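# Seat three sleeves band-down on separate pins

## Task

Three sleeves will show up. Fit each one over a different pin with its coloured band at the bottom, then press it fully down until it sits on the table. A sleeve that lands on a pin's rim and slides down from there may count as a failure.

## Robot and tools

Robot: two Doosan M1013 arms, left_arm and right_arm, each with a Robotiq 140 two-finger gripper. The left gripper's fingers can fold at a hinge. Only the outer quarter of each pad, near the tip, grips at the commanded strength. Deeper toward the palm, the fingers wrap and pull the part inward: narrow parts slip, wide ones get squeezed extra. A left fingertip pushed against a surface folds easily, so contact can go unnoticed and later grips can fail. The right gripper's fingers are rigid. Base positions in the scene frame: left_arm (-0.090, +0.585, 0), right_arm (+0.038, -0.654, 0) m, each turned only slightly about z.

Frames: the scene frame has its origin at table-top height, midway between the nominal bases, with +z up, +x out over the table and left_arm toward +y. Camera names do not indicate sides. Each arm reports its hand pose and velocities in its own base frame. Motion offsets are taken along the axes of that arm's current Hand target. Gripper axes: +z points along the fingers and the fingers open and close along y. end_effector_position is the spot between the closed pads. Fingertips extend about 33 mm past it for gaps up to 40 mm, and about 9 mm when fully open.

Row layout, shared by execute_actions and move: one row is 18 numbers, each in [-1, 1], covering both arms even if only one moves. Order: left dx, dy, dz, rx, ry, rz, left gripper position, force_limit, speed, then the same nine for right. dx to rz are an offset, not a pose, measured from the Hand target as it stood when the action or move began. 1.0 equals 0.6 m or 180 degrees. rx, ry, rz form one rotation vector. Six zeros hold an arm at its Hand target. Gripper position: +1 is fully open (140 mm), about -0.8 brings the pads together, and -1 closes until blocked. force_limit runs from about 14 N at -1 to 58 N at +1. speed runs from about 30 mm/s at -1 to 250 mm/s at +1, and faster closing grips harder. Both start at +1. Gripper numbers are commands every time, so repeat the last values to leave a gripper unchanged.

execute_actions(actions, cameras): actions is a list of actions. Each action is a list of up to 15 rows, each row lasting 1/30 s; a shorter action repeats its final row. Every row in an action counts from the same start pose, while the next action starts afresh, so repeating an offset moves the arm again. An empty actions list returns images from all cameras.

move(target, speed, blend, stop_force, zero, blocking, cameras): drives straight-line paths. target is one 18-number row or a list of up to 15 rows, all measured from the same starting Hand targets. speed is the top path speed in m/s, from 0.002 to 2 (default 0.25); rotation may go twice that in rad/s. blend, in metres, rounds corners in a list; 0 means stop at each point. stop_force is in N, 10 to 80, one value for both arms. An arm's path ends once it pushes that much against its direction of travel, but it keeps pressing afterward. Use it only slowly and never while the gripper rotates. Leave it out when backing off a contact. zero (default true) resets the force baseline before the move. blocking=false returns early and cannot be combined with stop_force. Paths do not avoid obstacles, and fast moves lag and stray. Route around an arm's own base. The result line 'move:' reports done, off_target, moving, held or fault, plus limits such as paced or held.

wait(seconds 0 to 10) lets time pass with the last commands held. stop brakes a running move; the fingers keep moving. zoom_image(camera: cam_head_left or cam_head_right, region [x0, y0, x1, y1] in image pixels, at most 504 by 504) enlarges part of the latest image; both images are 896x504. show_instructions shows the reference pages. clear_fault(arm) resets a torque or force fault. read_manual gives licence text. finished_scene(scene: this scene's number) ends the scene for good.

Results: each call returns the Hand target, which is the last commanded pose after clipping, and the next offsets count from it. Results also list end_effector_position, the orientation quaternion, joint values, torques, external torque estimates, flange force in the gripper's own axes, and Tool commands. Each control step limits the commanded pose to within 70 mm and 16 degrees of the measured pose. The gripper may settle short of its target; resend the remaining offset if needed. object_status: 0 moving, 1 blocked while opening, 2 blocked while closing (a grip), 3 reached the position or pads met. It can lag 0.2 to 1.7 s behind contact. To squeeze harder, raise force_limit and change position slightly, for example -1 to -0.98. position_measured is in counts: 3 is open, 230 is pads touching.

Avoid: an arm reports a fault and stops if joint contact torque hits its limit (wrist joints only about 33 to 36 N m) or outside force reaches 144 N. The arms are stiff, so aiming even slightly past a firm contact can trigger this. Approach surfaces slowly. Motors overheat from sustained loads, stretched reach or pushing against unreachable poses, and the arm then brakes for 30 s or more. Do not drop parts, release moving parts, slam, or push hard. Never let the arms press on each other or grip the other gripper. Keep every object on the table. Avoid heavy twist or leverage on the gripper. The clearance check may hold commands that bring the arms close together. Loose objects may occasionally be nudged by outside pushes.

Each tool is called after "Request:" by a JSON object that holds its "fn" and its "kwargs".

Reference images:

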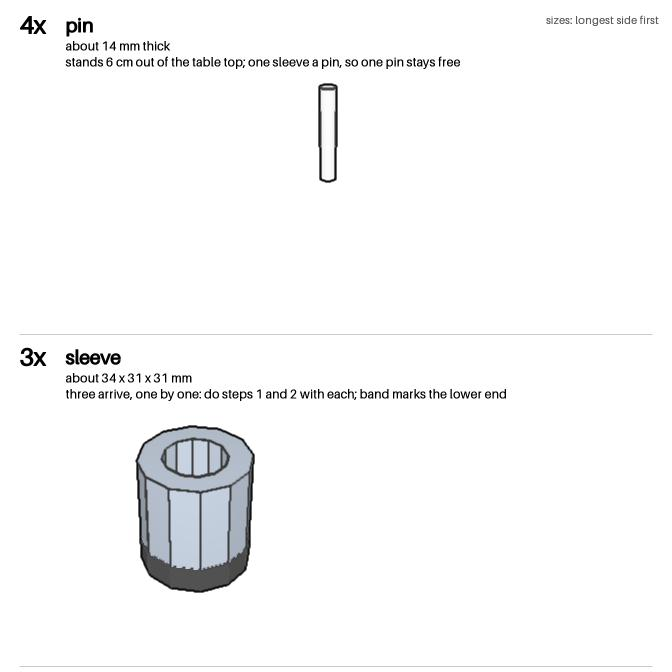

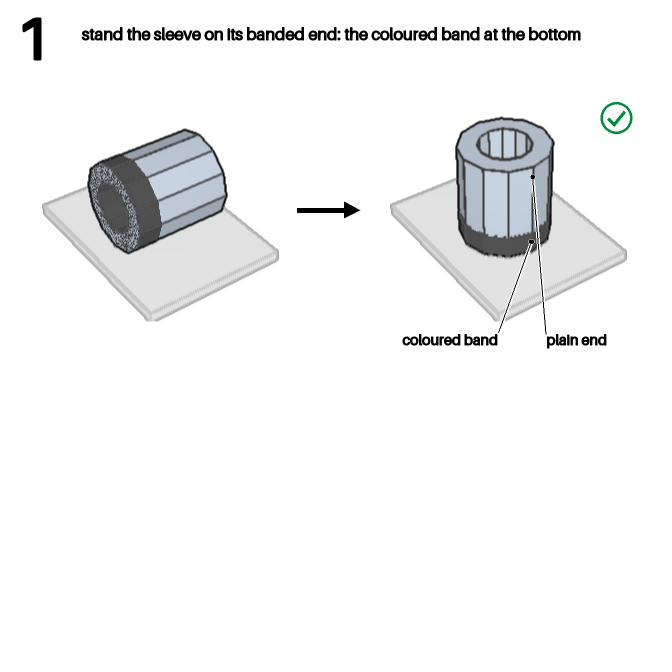

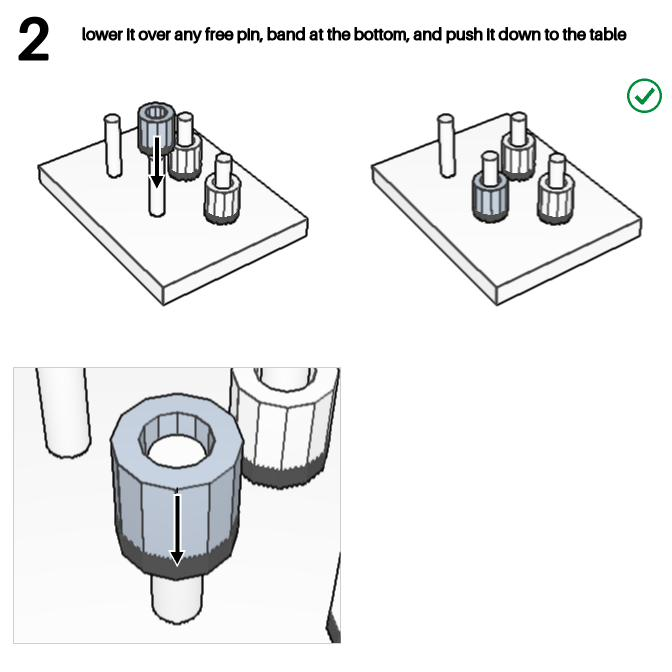

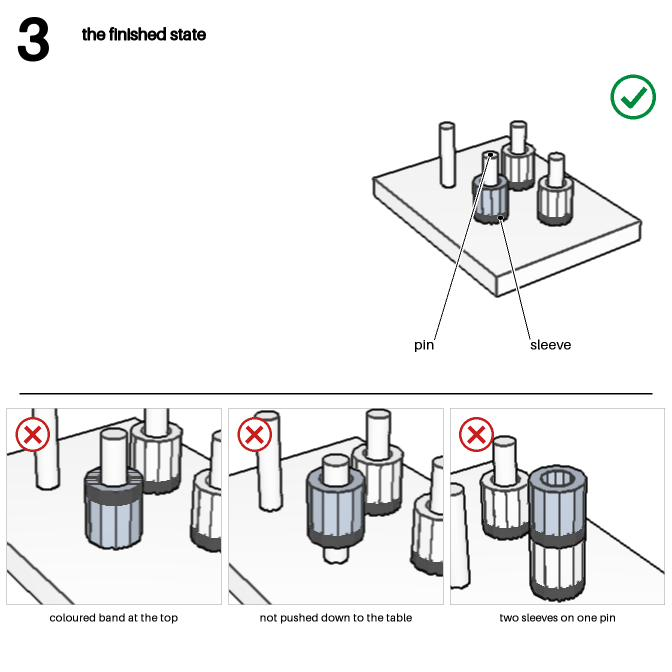

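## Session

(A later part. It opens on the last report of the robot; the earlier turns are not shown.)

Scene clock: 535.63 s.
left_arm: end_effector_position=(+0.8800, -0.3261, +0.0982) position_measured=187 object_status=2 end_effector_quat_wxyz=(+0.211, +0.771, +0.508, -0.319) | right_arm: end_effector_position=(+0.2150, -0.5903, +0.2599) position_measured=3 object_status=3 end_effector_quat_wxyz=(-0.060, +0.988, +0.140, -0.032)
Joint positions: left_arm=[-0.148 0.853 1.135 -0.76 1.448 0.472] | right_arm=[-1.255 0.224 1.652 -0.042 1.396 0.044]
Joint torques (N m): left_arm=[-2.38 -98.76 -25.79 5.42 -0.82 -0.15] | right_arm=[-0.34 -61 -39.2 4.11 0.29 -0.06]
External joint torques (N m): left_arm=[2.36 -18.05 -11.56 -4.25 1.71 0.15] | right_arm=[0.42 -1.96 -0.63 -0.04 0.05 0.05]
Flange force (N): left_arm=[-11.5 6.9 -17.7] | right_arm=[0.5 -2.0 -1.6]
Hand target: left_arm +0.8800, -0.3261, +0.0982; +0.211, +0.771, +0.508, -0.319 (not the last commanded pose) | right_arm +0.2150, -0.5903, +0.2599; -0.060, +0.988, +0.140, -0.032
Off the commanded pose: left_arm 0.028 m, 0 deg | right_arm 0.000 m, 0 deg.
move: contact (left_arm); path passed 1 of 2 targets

Request:
{"fn": "move", "kwargs": {"target": [[-0.00177, 0, -0.00177, 0, 0, 0, -0.98, 0, -1, 0, 0, 0, 0, 0, 0, 1, 1, 1], [-0.00554, 0, 0.002, 0, 0, 0, -0.98, 0, -1, 0, 0, 0, 0, 0, 0, 1, 1, 1], [0.02982, 0, 0.03736, 0, 0, 0, -0.98, 0, -1, 0, 0, 0, 0, 0, 0, 1, 1, 1]], "speed": [0.02, 0.02, 0.007], "stop_force": 10, "zero": false}}

Scene clock: 548.17 s.
left_arm: end_effector_position=(+0.8788, -0.3291, +0.0697) position_measured=187 object_status=2 end_effector_quat_wxyz=(+0.211, +0.771, +0.508, -0.319) | right_arm: end_effector_position=(+0.2150, -0.5903, +0.2599) position_measured=3 object_status=3 end_effector_quat_wxyz=(-0.060, +0.988, +0.140, -0.032)
Joint positions: left_arm=[-0.151 0.873 1.153 -0.765 1.419 0.497] | right_arm=[-1.255 0.224 1.652 -0.042 1.396 0.044]
Joint torques (N m): left_arm=[-0.41 -118.24 -35.14 1.02 0.7 -0.13] | right_arm=[-0.34 -61 -39.12 4.08 0.33 -0.11]
External joint torques (N m): left_arm=[0.03 0.22 -1.63 0.1 0.24 0.13] | right_arm=[0.41 -1.79 -0.66 -0.01 0.01 0.11]
Flange force (N): left_arm=[0.8 5.2 -1.8] | right_arm=[0.6 -1.7 -1.5]
Hand target: left_arm +0.8788, -0.3291, +0.0697; +0.211, +0.771, +0.508, -0.319 | right_arm +0.2150, -0.5903, +0.2599; -0.060, +0.988, +0.140, -0.032
Off the commanded pose: left_arm 0.000 m, 0 deg | right_arm 0.000 m, 0 deg.
move: done

Request:
{"fn": "move", "kwargs": {"target": [0.0448, 0, 0.0448, 0, 0, 0, -0.98, 0, -1, 0, 0, 0, 0, 0, 0, 1, 1, 1], "speed": 0.012, "stop_force": 12, "cameras": ["all"]}}

Request:
{"fn": "zoom_image", "kwargs": {"camera": "cam_head_left", "region": [310, 220, 360, 270]}}

Scene clock: 555.90 s.
left_arm: end_effector_position=(+0.8790, -0.3291, +0.0384) position_measured=187 object_status=2 end_effector_quat_wxyz=(+0.211, +0.771, +0.508, -0.319) | right_arm: end_effector_position=(+0.2150, -0.5903, +0.2599) position_measured=3 object_status=3 end_effector_quat_wxyz=(-0.060, +0.988, +0.140, -0.032)
Joint positions: left_arm=[-0.151 0.899 1.166 -0.769 1.39 0.524] | right_arm=[-1.255 0.224 1.652 -0.042 1.396 0.044]
Joint torques (N m): left_arm=[-7.56 -99.68 -24.47 3.86 -0.87 -0.12] | right_arm=[-0.52 -61.09 -39.11 4.06 0.3 -0.07]
External joint torques (N m): left_arm=[8.23 -19.79 -11.65 -2.72 1.85 0.12] | right_arm=[1.08 -2.07 -0.73 0.02 0.05 0.06]
Flange force (N): left_arm=[-8.3 4.1 -22.8] | right_arm=[1.5 -2.1 -1.8]
Hand target: left_arm +0.8789, -0.3291, +0.0384; +0.211, +0.771, +0.508, -0.319 (not the last commanded pose) | right_arm +0.2150, -0.5903, +0.2599; -0.060, +0.988, +0.140, -0.032
Off the commanded pose: left_arm 0.007 m, 0 deg | right_arm 0.000 m, 0 deg.
move: contact (left_arm)

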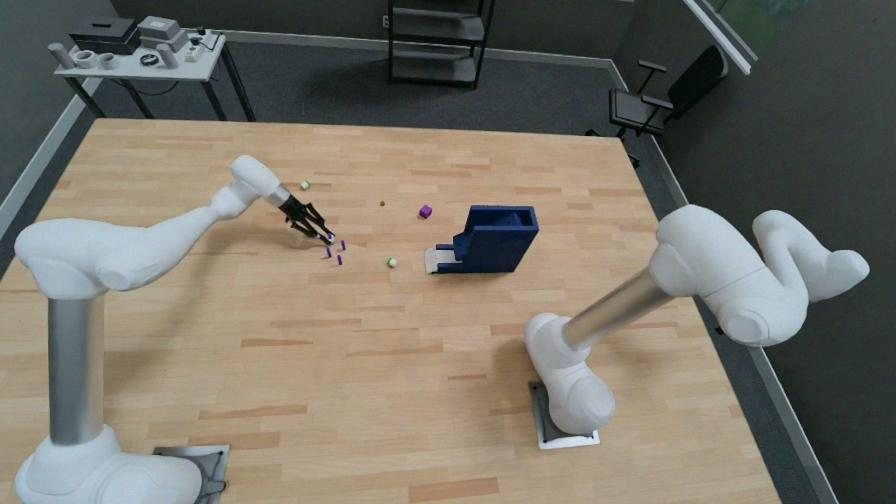

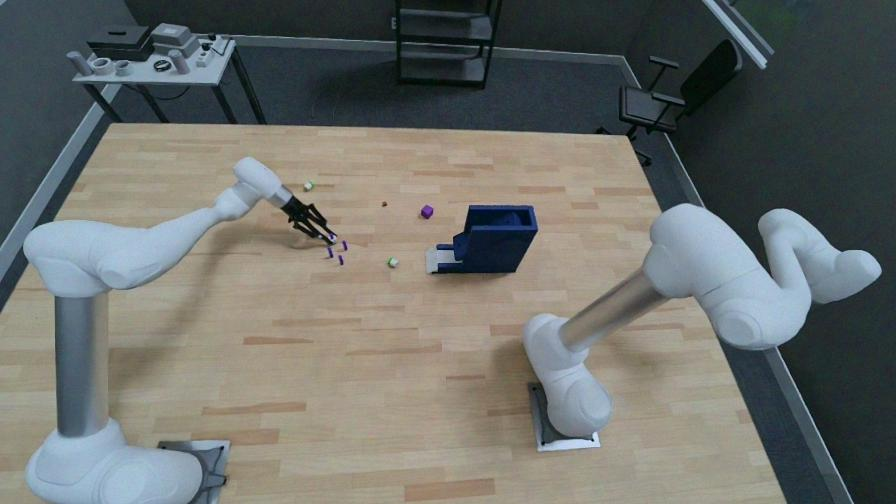

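Scaled by 10.080 from the camera's 896x504 image, which has a finer 1280x720 frame.

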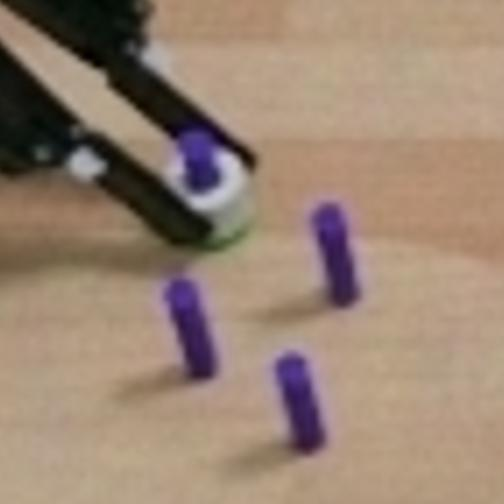

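Request:
{"fn": "move", "kwargs": {"target": [[0, 0, 0, 0, 0, 0, -0.08, -1, -0.7, 0, 0, 0, 0, 0, 0, 1, 1, 1], [0, 0, -0.11667, 0, 0, 0, -0.08, -1, -0.7, 0, 0, 0, 0, 0, 0, 1, 1, 1], [-0.12963, 0, -0.24749, 0, 0, 0, -0.08, -1, -0.7, 0, 0, 0, 0, 0, 0, 1, 1, 1], [-0.57365, 0.01035, 0.19276, 0, 0.49912, 0.04936, -0.08, -1, -0.7, 0, 0, 0, 0, 0, 0, 1, 1, 1], [-0.44402, 0.01035, 0.3224, 0, 0.49912, 0.04936, -0.08, -1, -0.7, 0, 0, 0, 0, 0, 0, 1, 1, 1]], "speed": [0.1, 0.1, 0.2, 0.35, 0.15], "blend": [0, 0.02, 0.03, 0.02, 0], "cameras": ["all"]}}

Request:
{"fn": "zoom_image", "kwargs": {"camera": "cam_head_left", "region": [310, 200, 430, 290]}}

Request:
{"fn": "zoom_image", "kwargs": {"camera": "cam_head_left", "region": [310, 220, 360, 270]}}

Scene clock: 594.77 s.
left_arm: end_effector_position=(+0.7564, -0.6304, +0.0898) position_measured=139 object_status=3 end_effector_quat_wxyz=(-0.188, +0.805, +0.454, +0.334) | right_arm: end_effector_position=(+0.2150, -0.5903, +0.2599) position_measured=3 object_status=3 end_effector_quat_wxyz=(-0.060, +0.988, +0.140, -0.032)
Joint positions: left_arm=[-0.952 0.978 0.91 0.708 1.616 -0.509] | right_arm=[-1.255 0.224 1.652 -0.042 1.396 0.044]
Joint torques (N m): left_arm=[-0.23 -129.27 -39.11 4.82 0.74 -0.11] | right_arm=[-0.44 -60.77 -39.23 4.08 0.28 -0.07]
External joint torques (N m): left_arm=[0.14 1.32 -1.48 0.11 0.24 0.11] | right_arm=[0.35 -2.07 -0.56 -0.03 0.07 0.07]
Flange force (N): left_arm=[-1.9 8.1 -2.5] | right_arm=[0.4 -2.3 -1.6]
Hand target: left_arm +0.7564, -0.6304, +0.0899; -0.188, +0.805, +0.454, +0.334 | right_arm +0.2150, -0.5903, +0.2599; -0.060, +0.988, +0.140, -0.032
Off the commanded pose: left_arm 0.000 m, 0 deg | right_arm 0.000 m, 0 deg.
move: done

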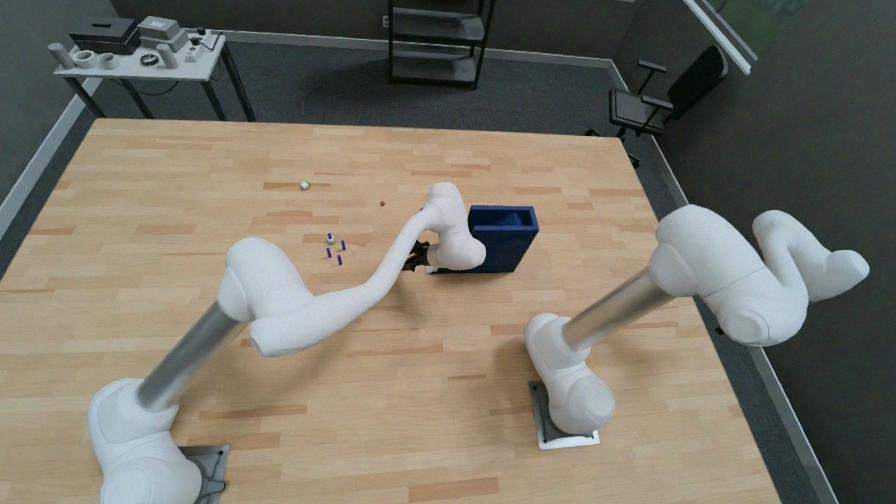

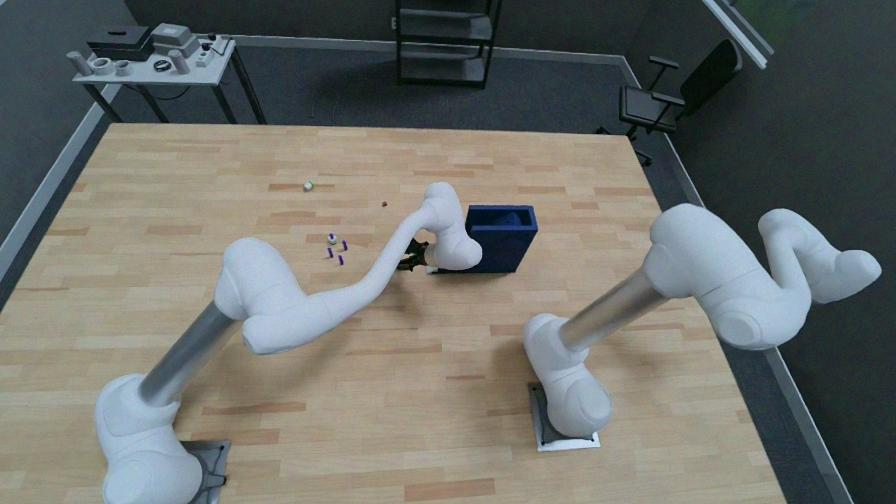

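Scaled by 4.200 from the camera's 896x504 image, which has a finer 1280x720 frame.

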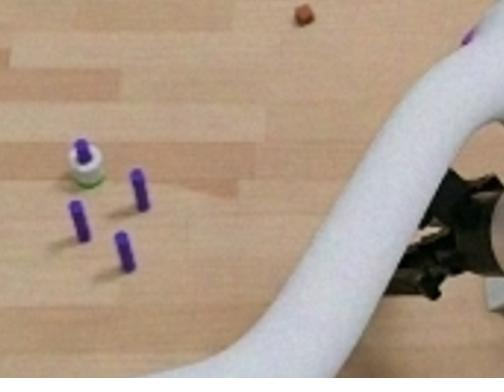

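Scaled by 10.080 from the camera's 896x504 image, which has a finer 1280x720 frame.

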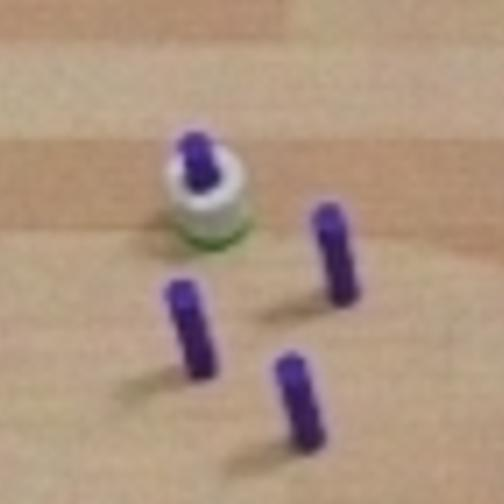

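Request:
{"fn": "move", "kwargs": {"target": [[-0.06234, 0, 0.06234, 0, 0, 0, -0.08, -1, -0.7, 0, 0, 0, 0, 0, 0, 1, 1, 1]], "speed": 0.08, "cameras": ["all"]}}

Request:
{"fn": "zoom_image", "kwargs": {"camera": "cam_head_right", "region": [370, 230, 450, 290]}}

Request:
{"fn": "move", "kwargs": {"target": [0, 0, 0, 0, 0, 0, -1, 0, -1, 0, 0, 0, 0, 0, 0, 1, 1, 1]}}

Request:
{"fn": "wait", "kwargs": {"seconds": 1, "cameras": ["all"]}}

Request:
{"fn": "zoom_image", "kwargs": {"camera": "cam_head_right", "region": [370, 230, 450, 290]}}

Scene clock: 604.27 s.
left_arm: end_effector_position=(+0.7564, -0.6304, +0.0369) position_measured=139 object_status=3 end_effector_quat_wxyz=(-0.188, +0.805, +0.454, +0.334) | right_arm: end_effector_position=(+0.2150, -0.5903, +0.2599) position_measured=3 object_status=3 end_effector_quat_wxyz=(-0.060, +0.988, +0.140, -0.032)
Joint positions: left_arm=[-0.952 1.014 0.938 0.707 1.567 -0.551] | right_arm=[-1.255 0.224 1.652 -0.042 1.396 0.044]
Joint torques (N m): left_arm=[-0.16 -130.62 -38.26 4.7 0.82 -0.13] | right_arm=[-0.18 -60.82 -39.11 4.07 0.32 -0.06]
External joint torques (N m): left_arm=[0.09 1.38 -1.5 0.1 0.24 0.13] | right_arm=[0.08 -2.37 -0.83 0 0.03 0.05]
Flange force (N): left_arm=[-2.3 8.1 -2.1] | right_arm=[-0.1 -2.3 -2.0]
Hand target: left_arm +0.7565, -0.6304, +0.0370; -0.188, +0.805, +0.454, +0.334 | right_arm +0.2150, -0.5903, +0.2599; -0.060, +0.988, +0.140, -0.032
Off the commanded pose: left_arm 0.000 m, 0 deg | right_arm 0.000 m, 0 deg.
move: done

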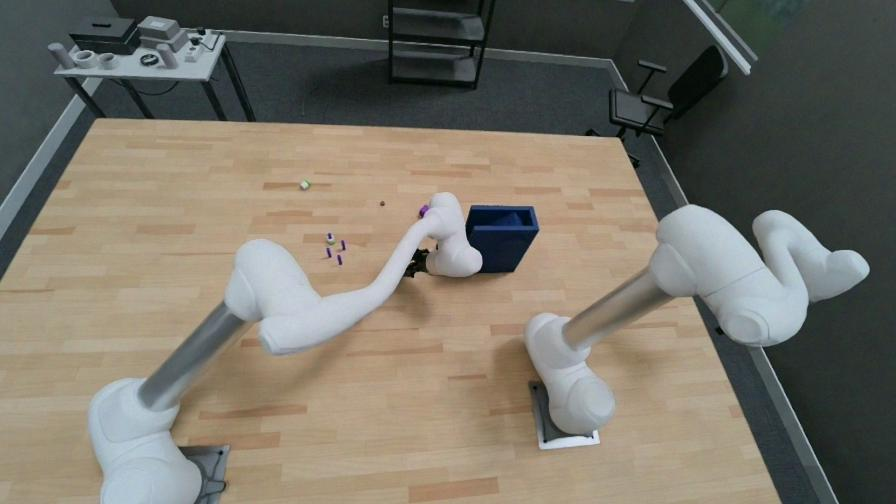

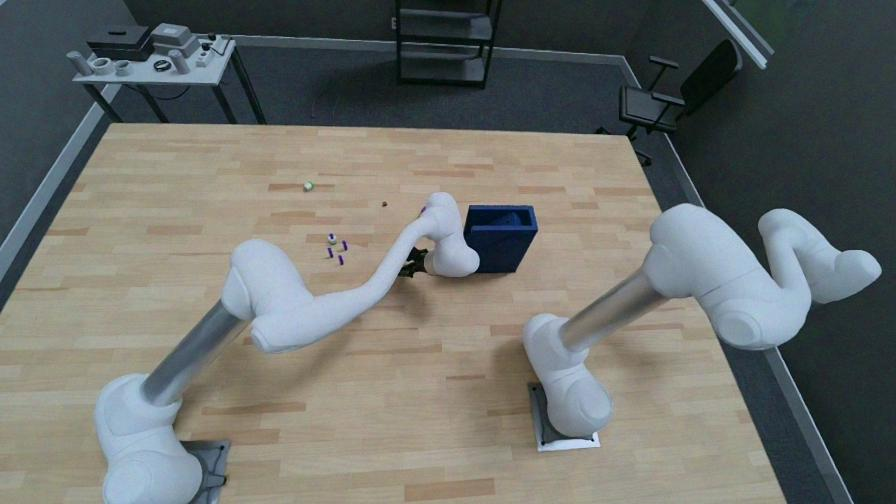

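Scaled by 6.300 from the camera's 896x504 image, which has a finer 1280x720 frame.

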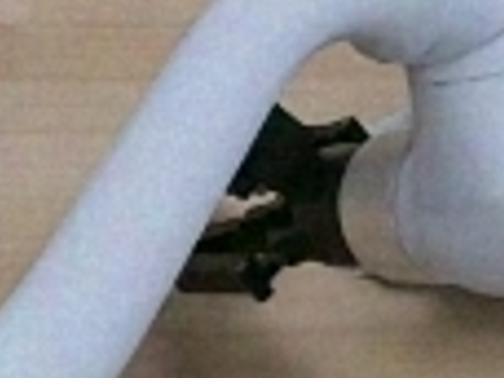

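Scene clock: 605.77 s.
left_arm: end_effector_position=(+0.7565, -0.6304, +0.0370) position_measured=187 object_status=0 end_effector_quat_wxyz=(-0.188, +0.805, +0.454, +0.334) | right_arm: end_effector_position=(+0.2150, -0.5903, +0.2599) position_measured=3 object_status=3 end_effector_quat_wxyz=(-0.060, +0.988, +0.140, -0.032)
Joint positions: left_arm=[-0.952 1.014 0.938 0.707 1.567 -0.551] | right_arm=[-1.255 0.224 1.652 -0.042 1.396 0.044]
Joint torques (N m): left_arm=[0.35 -128.25 -37.37 4.46 0.43 -0.14] | right_arm=[-0.41 -61.06 -39.2 4.07 0.31 -0.08]
External joint torques (N m): left_arm=[-0.69 -1.46 -2.65 0.39 0.63 0.14] | right_arm=[0.61 -2.15 -0.68 0.01 0.03 0.07]
Flange force (N): left_arm=[-0.6 7.4 -4.7] | right_arm=[0.8 -2.3 -1.7]
Hand target: left_arm +0.7565, -0.6304, +0.0370; -0.188, +0.805, +0.454, +0.334 | right_arm +0.2150, -0.5903, +0.2599; -0.060, +0.988, +0.140, -0.032
Off the commanded pose: left_arm 0.000 m, 0 deg | right_arm 0.000 m, 0 deg.
move: done

Scene clock: 606.77 s.
left_arm: end_effector_position=(+0.7565, -0.6304, +0.0370) position_measured=187 object_status=2 end_effector_quat_wxyz=(-0.188, +0.805, +0.454, +0.334) | right_arm: end_effector_position=(+0.2150, -0.5903, +0.2599) position_measured=3 object_status=3 end_effector_quat_wxyz=(-0.060, +0.988, +0.140, -0.032)
Joint positions: left_arm=[-0.952 1.014 0.938 0.707 1.567 -0.551] | right_arm=[-1.255 0.224 1.652 -0.042 1.396 0.044]
Joint torques (N m): left_arm=[-0.05 -129.44 -38.02 4.57 0.56 -0.09] | right_arm=[-0.29 -60.81 -39.15 4.08 0.34 -0.04]
External joint torques (N m): left_arm=[-0.36 0.25 -1.78 0.24 0.49 0.1] | right_arm=[0.25 -2.75 -0.91 0 0.01 0.03]
Flange force (N): left_arm=[-1.6 7.2 -3.1] | right_arm=[0.1 -2.8 -2.2]
Hand target: left_arm +0.7565, -0.6304, +0.0370; -0.188, +0.805, +0.454, +0.334 | right_arm +0.2150, -0.5903, +0.2599; -0.060, +0.988, +0.140, -0.032
Tool commands: left_gripper/position=-1.0 left_gripper/force_limit=+0.0 left_gripper/speed=-1.0 right_gripper/position=+1.0 right_gripper/force_limit=+1.0 right_gripper/speed=+1.0
Off the commanded pose: left_arm 0.000 m, 0 deg | right_arm 0.000 m, 0 deg.
wait: 1.00 s; at rest by 0.17 s

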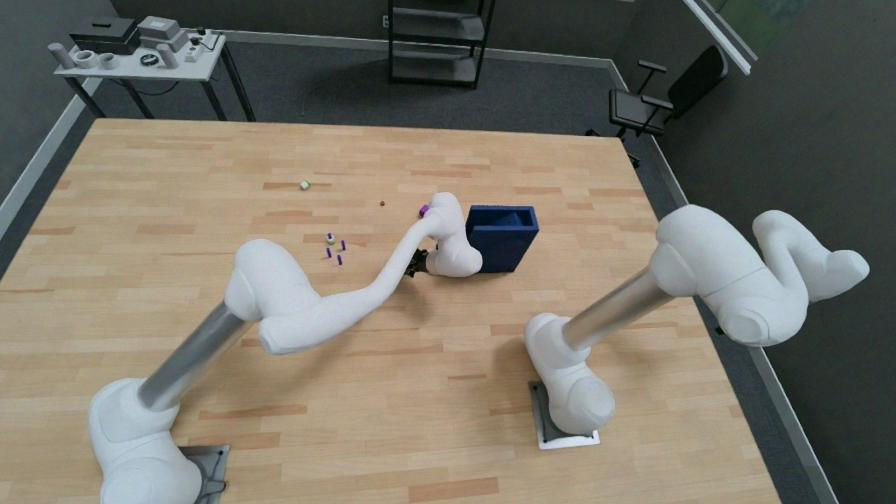

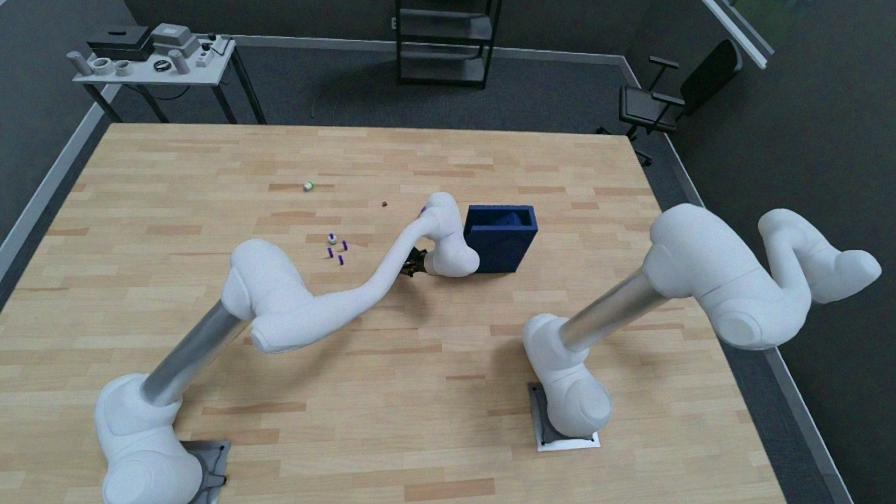

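Scaled by 6.300 from the camera's 896x504 image, which has a finer 1280x720 frame.

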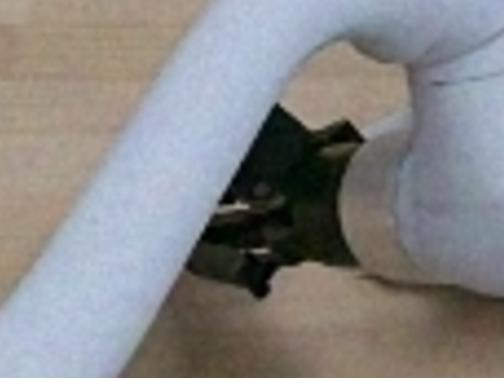

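Request:
{"fn": "move", "kwargs": {"target": [[0.09428, 0, -0.09428, 0, 0, 0, -1, 0, -1, 0, 0, 0, 0, 0, 0, 1, 1, 1], [0.48834, -0.18455, 0.17486, 0, -0.49912, -0.04936, -1, 0, -1, 0, 0, 0, 0, 0, 0, 1, 1, 1], [0.42706, -0.18455, 0.23614, 0, -0.49912, -0.04936, -1, 0, -1, 0, 0, 0, 0, 0, 0, 1, 1, 1]], "speed": [0.1, 0.3, 0.1], "blend": [0.03, 0.02, 0], "cameras": ["all"]}}

Request:
{"fn": "zoom_image", "kwargs": {"camera": "cam_head_left", "region": [318, 234, 343, 259]}}

Request:
{"fn": "zoom_image", "kwargs": {"camera": "cam_head_right", "region": [318, 234, 343, 259]}}

Request:
{"fn": "zoom_image", "kwargs": {"camera": "cam_head_left", "region": [300, 210, 360, 270]}}

Scene clock: 628.80 s.
left_arm: end_effector_position=(+0.8075, -0.3323, +0.1180) position_measured=187 object_status=2 end_effector_quat_wxyz=(+0.211, +0.771, +0.508, -0.319) | right_arm: end_effector_position=(+0.2150, -0.5903, +0.2599) position_measured=3 object_status=3 end_effector_quat_wxyz=(-0.060, +0.988, +0.140, -0.032)
Joint positions: left_arm=[-0.166 0.729 1.33 -0.774 1.386 0.51] | right_arm=[-1.255 0.224 1.652 -0.042 1.396 0.044]
Joint torques (N m): left_arm=[-0.43 -107.01 -34.38 1 0.73 -0.15] | right_arm=[-0.57 -60.88 -39.13 4.11 0.3 -0.04]
External joint torques (N m): left_arm=[0.1 0.45 -1.66 0.07 0.23 0.15] | right_arm=[0.47 -1.99 -0.76 -0.04 0.04 0.03]
Flange force (N): left_arm=[0.8 4.9 -1.8] | right_arm=[0.5 -1.8 -1.8]
Hand target: left_arm +0.8075, -0.3323, +0.1180; +0.211, +0.771, +0.508, -0.319 | right_arm +0.2150, -0.5903, +0.2599; -0.060, +0.988, +0.140, -0.032
Off the commanded pose: left_arm 0.000 m, 0 deg | right_arm 0.000 m, 0 deg.
move: done

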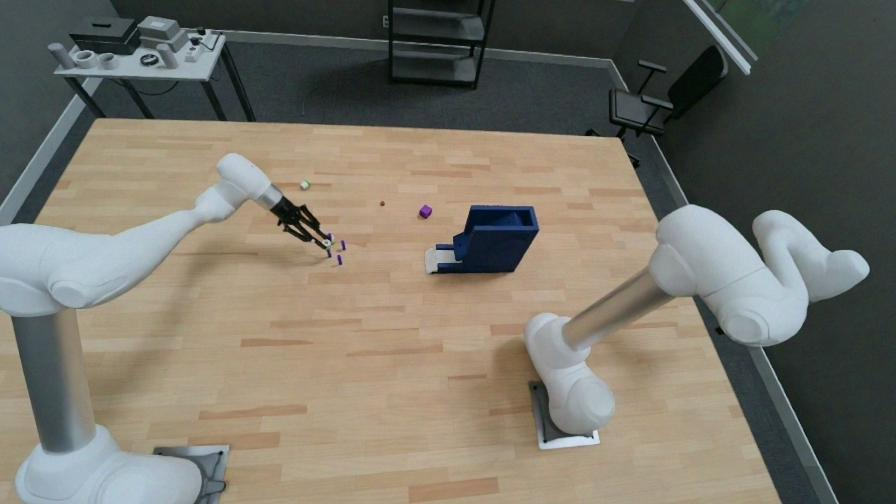

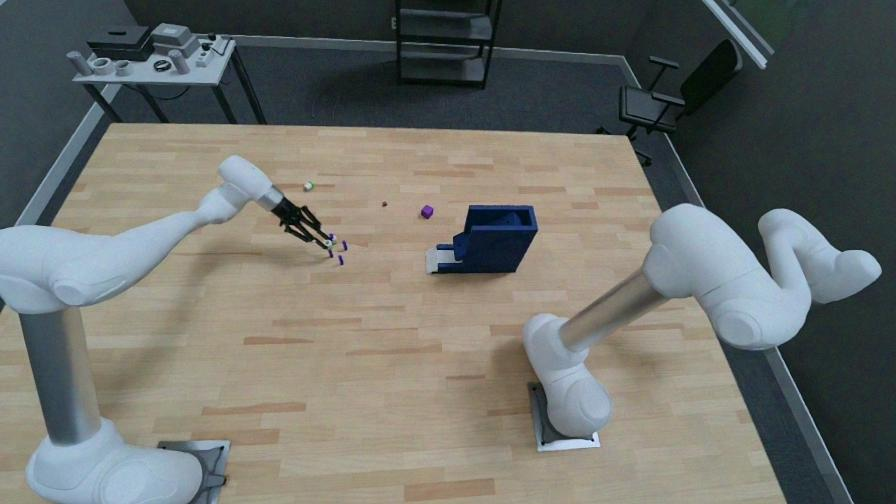

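Scaled by 20.160 from the camera's 896x504 image, which has a finer 1280x720 frame.

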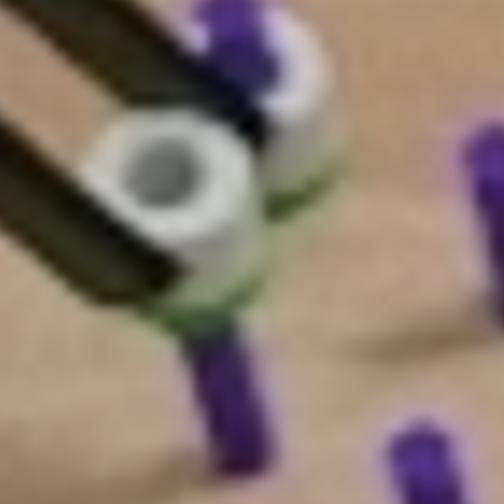

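Scaled by 20.160 from the camera's 896x504 image, which has a finer 1280x720 frame.

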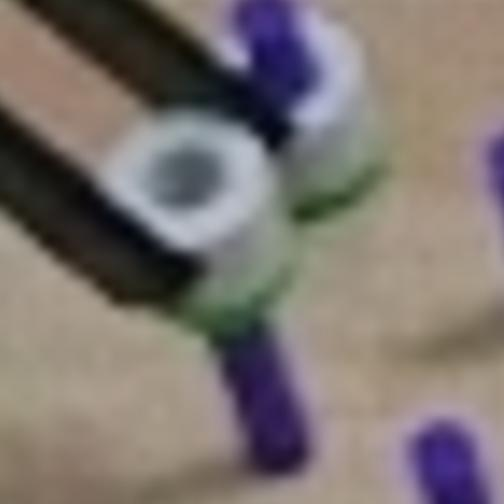

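Scaled by 8.400 from the camera's 896x504 image, which has a finer 1280x720 frame.

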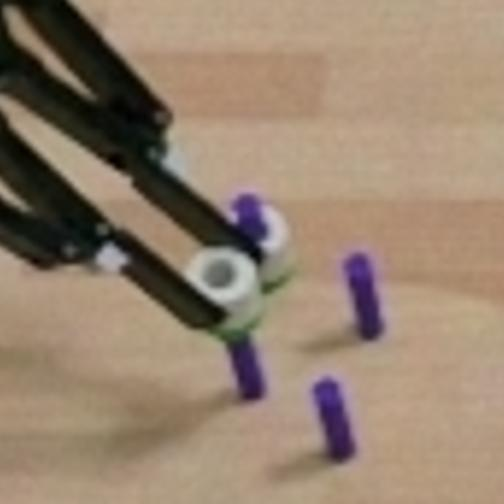

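Request:
{"fn": "move", "kwargs": {"target": [[0.00199, 0.0009, -0.00199, 0, 0, 0, -1, 0, -1, 0, 0, 0, 0, 0, 0, 1, 1, 1], [0.01613, 0.0009, 0.01215, 0, 0, 0, -1, 0, -1, 0, 0, 0, 0, 0, 0, 1, 1, 1], [0.05502, 0.0009, 0.05104, 0, 0, 0, -1, 0, -1, 0, 0, 0, 0, 0, 0, 1, 1, 1]], "speed": [0.03, 0.03, 0.008], "stop_force": 10}}

Scene clock: 669.10 s.
left_arm: end_effector_position=(+0.8087, -0.3310, +0.0730) position_measured=187 object_status=2 end_effector_quat_wxyz=(+0.211, +0.771, +0.508, -0.319) | right_arm: end_effector_position=(+0.2150, -0.5903, +0.2599) position_measured=3 object_status=3 end_effector_quat_wxyz=(-0.060, +0.988, +0.140, -0.032)
Joint positions: left_arm=[-0.165 0.767 1.35 -0.782 1.344 0.553] | right_arm=[-1.255 0.224 1.652 -0.042 1.396 0.044]
Joint torques (N m): left_arm=[1.67 -108.38 -33.19 1.49 0.38 -0.11] | right_arm=[-0.49 -60.79 -39.18 4.1 0.29 -0.03]
External joint torques (N m): left_arm=[-1.44 0.25 -1.42 -0.44 0.65 0.11] | right_arm=[0.65 -2.4 -0.61 -0.04 0.06 0.03]
Flange force (N): left_arm=[-0.6 4.7 -0.6] | right_arm=[0.7 -2.8 -1.7]
Hand target: left_arm +0.8087, -0.3310, +0.0730; +0.211, +0.771, +0.508, -0.319 | right_arm +0.2150, -0.5903, +0.2599; -0.060, +0.988, +0.140, -0.032
Off the commanded pose: left_arm 0.000 m, 0 deg | right_arm 0.000 m, 0 deg.
move: done

Request:
{"fn": "move", "kwargs": {"target": [0.0448, 0, 0.0448, 0, 0, 0, -1, 0, -1, 0, 0, 0, 0, 0, 0, 1, 1, 1], "speed": 0.012, "stop_force": 12, "cameras": ["all"]}}

Request:
{"fn": "zoom_image", "kwargs": {"camera": "cam_head_left", "region": [318, 234, 343, 259]}}

Request:
{"fn": "zoom_image", "kwargs": {"camera": "cam_head_right", "region": [318, 234, 343, 259]}}

Scene clock: 679.00 s.
left_arm: end_effector_position=(+0.8089, -0.3311, +0.0436) position_measured=187 object_status=2 end_effector_quat_wxyz=(+0.211, +0.772, +0.508, -0.319) | right_arm: end_effector_position=(+0.2150, -0.5903, +0.2599) position_measured=3 object_status=3 end_effector_quat_wxyz=(-0.060, +0.988, +0.140, -0.032)
Joint positions: left_arm=[-0.165 0.793 1.363 -0.789 1.317 0.581] | right_arm=[-1.255 0.224 1.652 -0.042 1.396 0.044]
Joint torques (N m): left_arm=[-4.93 -94.09 -24.59 3.3 -0.65 -0.22] | right_arm=[-0.34 -60.77 -39.08 4.05 0.34 -0.05]
External joint torques (N m): left_arm=[4.86 -15.36 -9.11 -2.32 1.72 0.22] | right_arm=[0.52 -2.11 -0.71 0.01 0.01 0.04]
Flange force (N): left_arm=[-8.2 2.6 -17.5] | right_arm=[0.6 -2.1 -1.7]
Hand target: left_arm +0.8089, -0.3311, +0.0436; +0.211, +0.772, +0.508, -0.319 (not the last commanded pose) | right_arm +0.2150, -0.5903, +0.2599; -0.060, +0.988, +0.140, -0.032
Off the commanded pose: left_arm 0.009 m, 0 deg | right_arm 0.000 m, 0 deg.
move: contact (left_arm)

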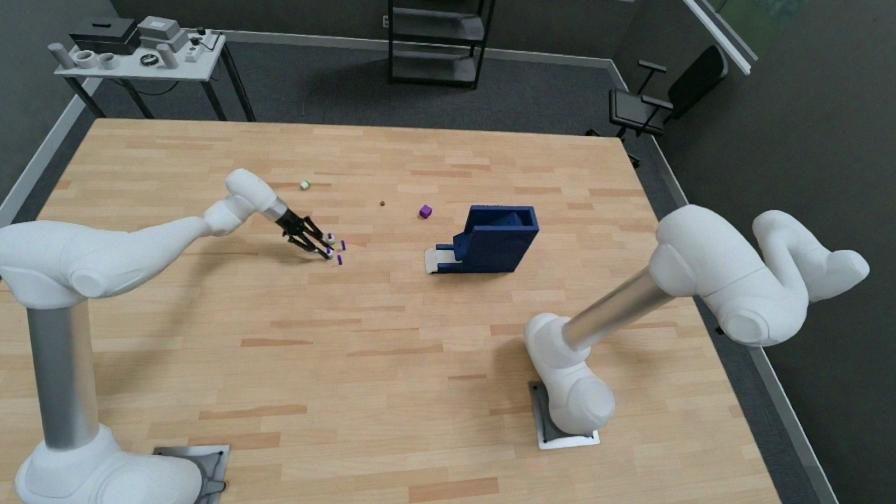

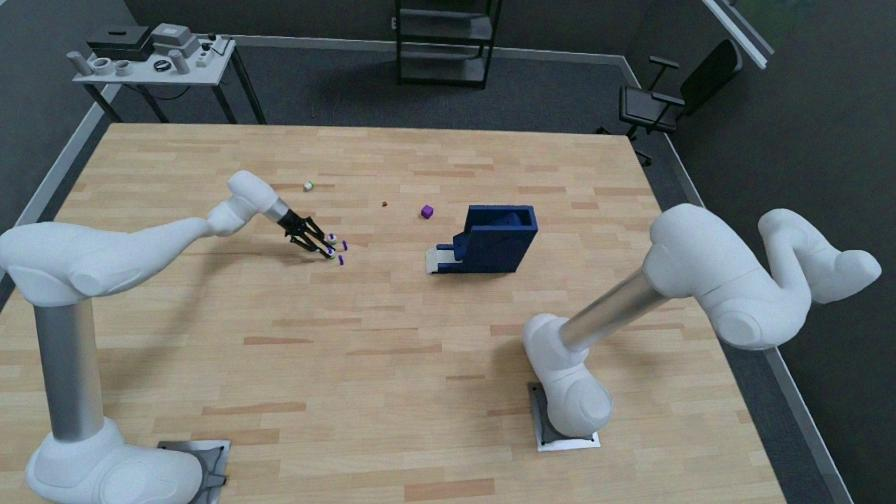

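Scaled by 20.160 from the camera's 896x504 image, which has a finer 1280x720 frame.

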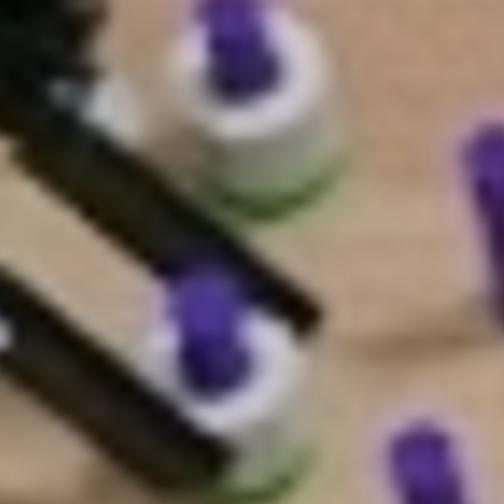

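Scaled by 20.160 from the camera's 896x504 image, which has a finer 1280x720 frame.

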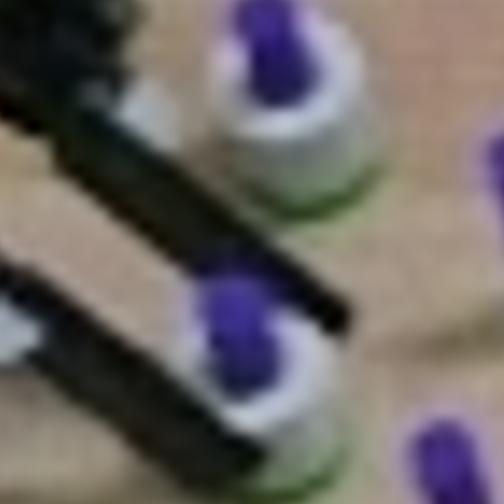

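Request:
{"fn": "zoom_image", "kwargs": {"camera": "cam_head_left", "region": [316, 228, 346, 263]}}

Request:
{"fn": "zoom_image", "kwargs": {"camera": "cam_head_right", "region": [316, 228, 346, 263]}}

Scaled by 14.400 from the camera's 896x504 image, which has a finer 1280x720 frame.

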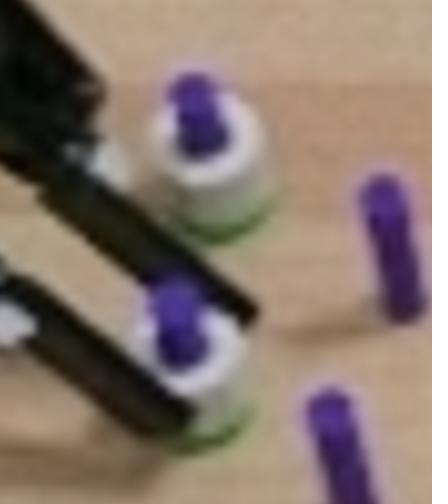

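Scaled by 14.400 from the camera's 896x504 image, which has a finer 1280x720 frame.

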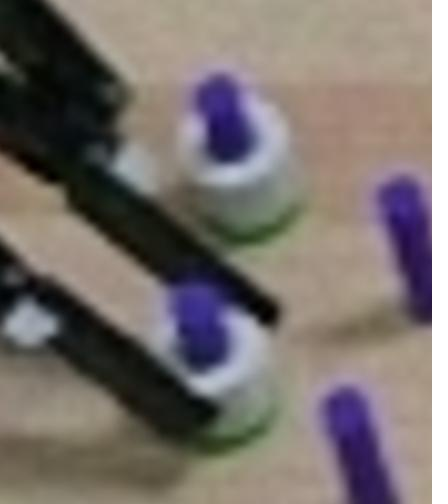

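Request:
{"fn": "move", "kwargs": {"target": [[0, 0, 0, 0, 0, 0, -0.27, -1, -0.8, 0, 0, 0, 0, 0, 0, 1, 1, 1], [0, 0, -0.15, 0, 0, 0, -0.27, -1, -0.8, 0, 0, 0, 0, 0, 0, 1, 1, 1]], "speed": [0.05, 0.1], "cameras": ["all"]}}

Request:
{"fn": "zoom_image", "kwargs": {"camera": "cam_head_left", "region": [294, 174, 319, 199]}}

Request:
{"fn": "zoom_image", "kwargs": {"camera": "cam_head_right", "region": [294, 174, 319, 199]}}

Request:
{"fn": "zoom_image", "kwargs": {"camera": "cam_head_left", "region": [316, 228, 346, 273]}}

Scene clock: 704.70 s.
left_arm: end_effector_position=(+0.8339, -0.2726, +0.1074) position_measured=163 object_status=3 end_effector_quat_wxyz=(+0.211, +0.772, +0.508, -0.319) | right_arm: end_effector_position=(+0.2150, -0.5903, +0.2599) position_measured=3 object_status=3 end_effector_quat_wxyz=(-0.060, +0.988, +0.140, -0.032)
Joint positions: left_arm=[-0.098 0.767 1.28 -0.748 1.435 0.547] | right_arm=[-1.255 0.224 1.652 -0.042 1.396 0.044]
Joint torques (N m): left_arm=[-0.17 -109.95 -34.6 1.14 0.73 -0.1] | right_arm=[-0.37 -60.84 -39.11 4.08 0.33 -0.06]
External joint torques (N m): left_arm=[-0.02 0.3 -1.63 0.05 0.29 0.1] | right_arm=[0.18 -2.1 -0.65 -0.03 0.02 0.06]
Flange force (N): left_arm=[0.8 4.8 -2.0] | right_arm=[0.1 -2.2 -1.6]
Hand target: left_arm +0.8339, -0.2726, +0.1072; +0.211, +0.772, +0.508, -0.319 | right_arm +0.2150, -0.5903, +0.2599; -0.060, +0.988, +0.140, -0.032
Off the commanded pose: left_arm 0.000 m, 0 deg | right_arm 0.000 m, 0 deg.
move: done

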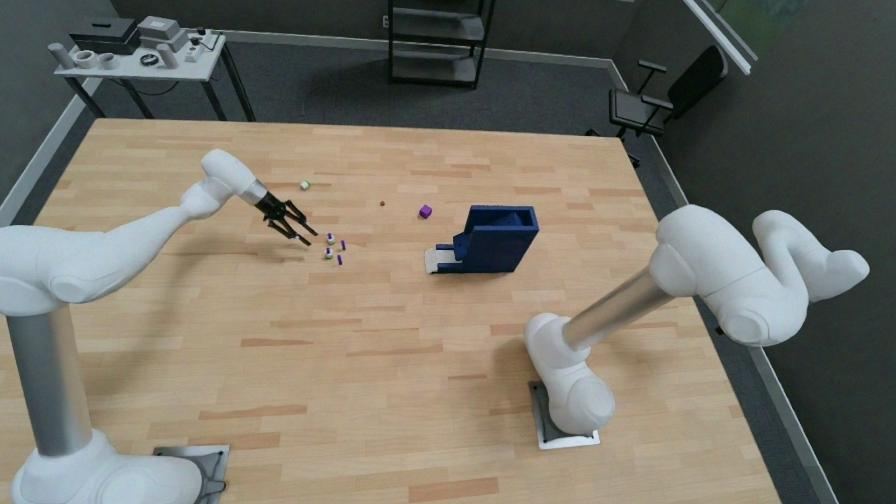

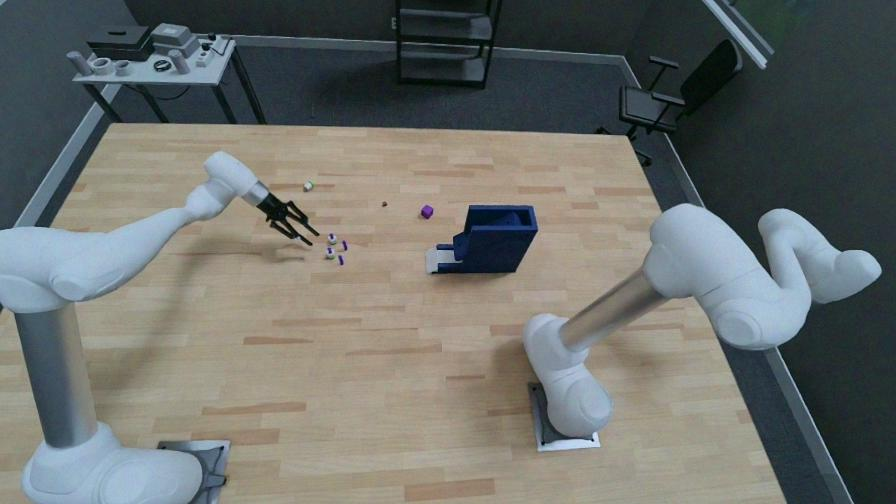

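Scaled by 20.160 from the camera's 896x504 image, which has a finer 1280x720 frame.

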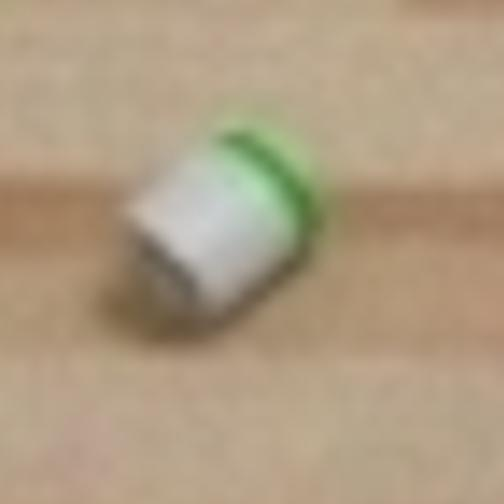

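Scaled by 20.160 from the camera's 896x504 image, which has a finer 1280x720 frame.

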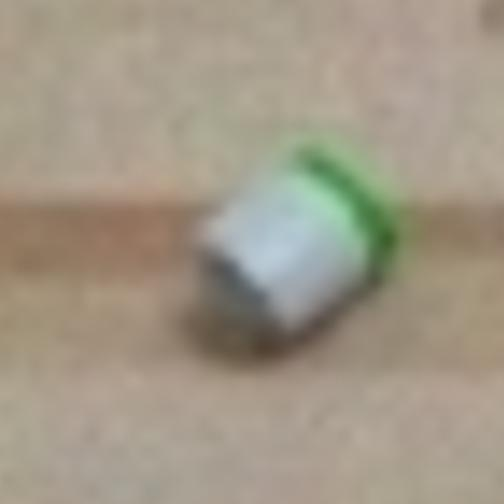

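Scaled by 11.200 from the camera's 896x504 image, which has a finer 1280x720 frame.

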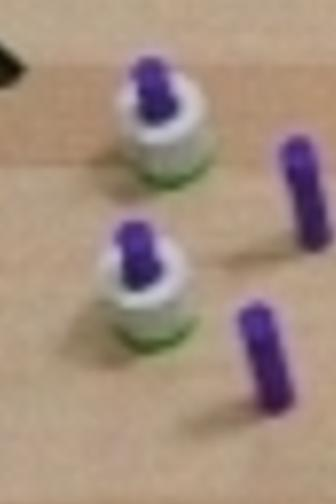

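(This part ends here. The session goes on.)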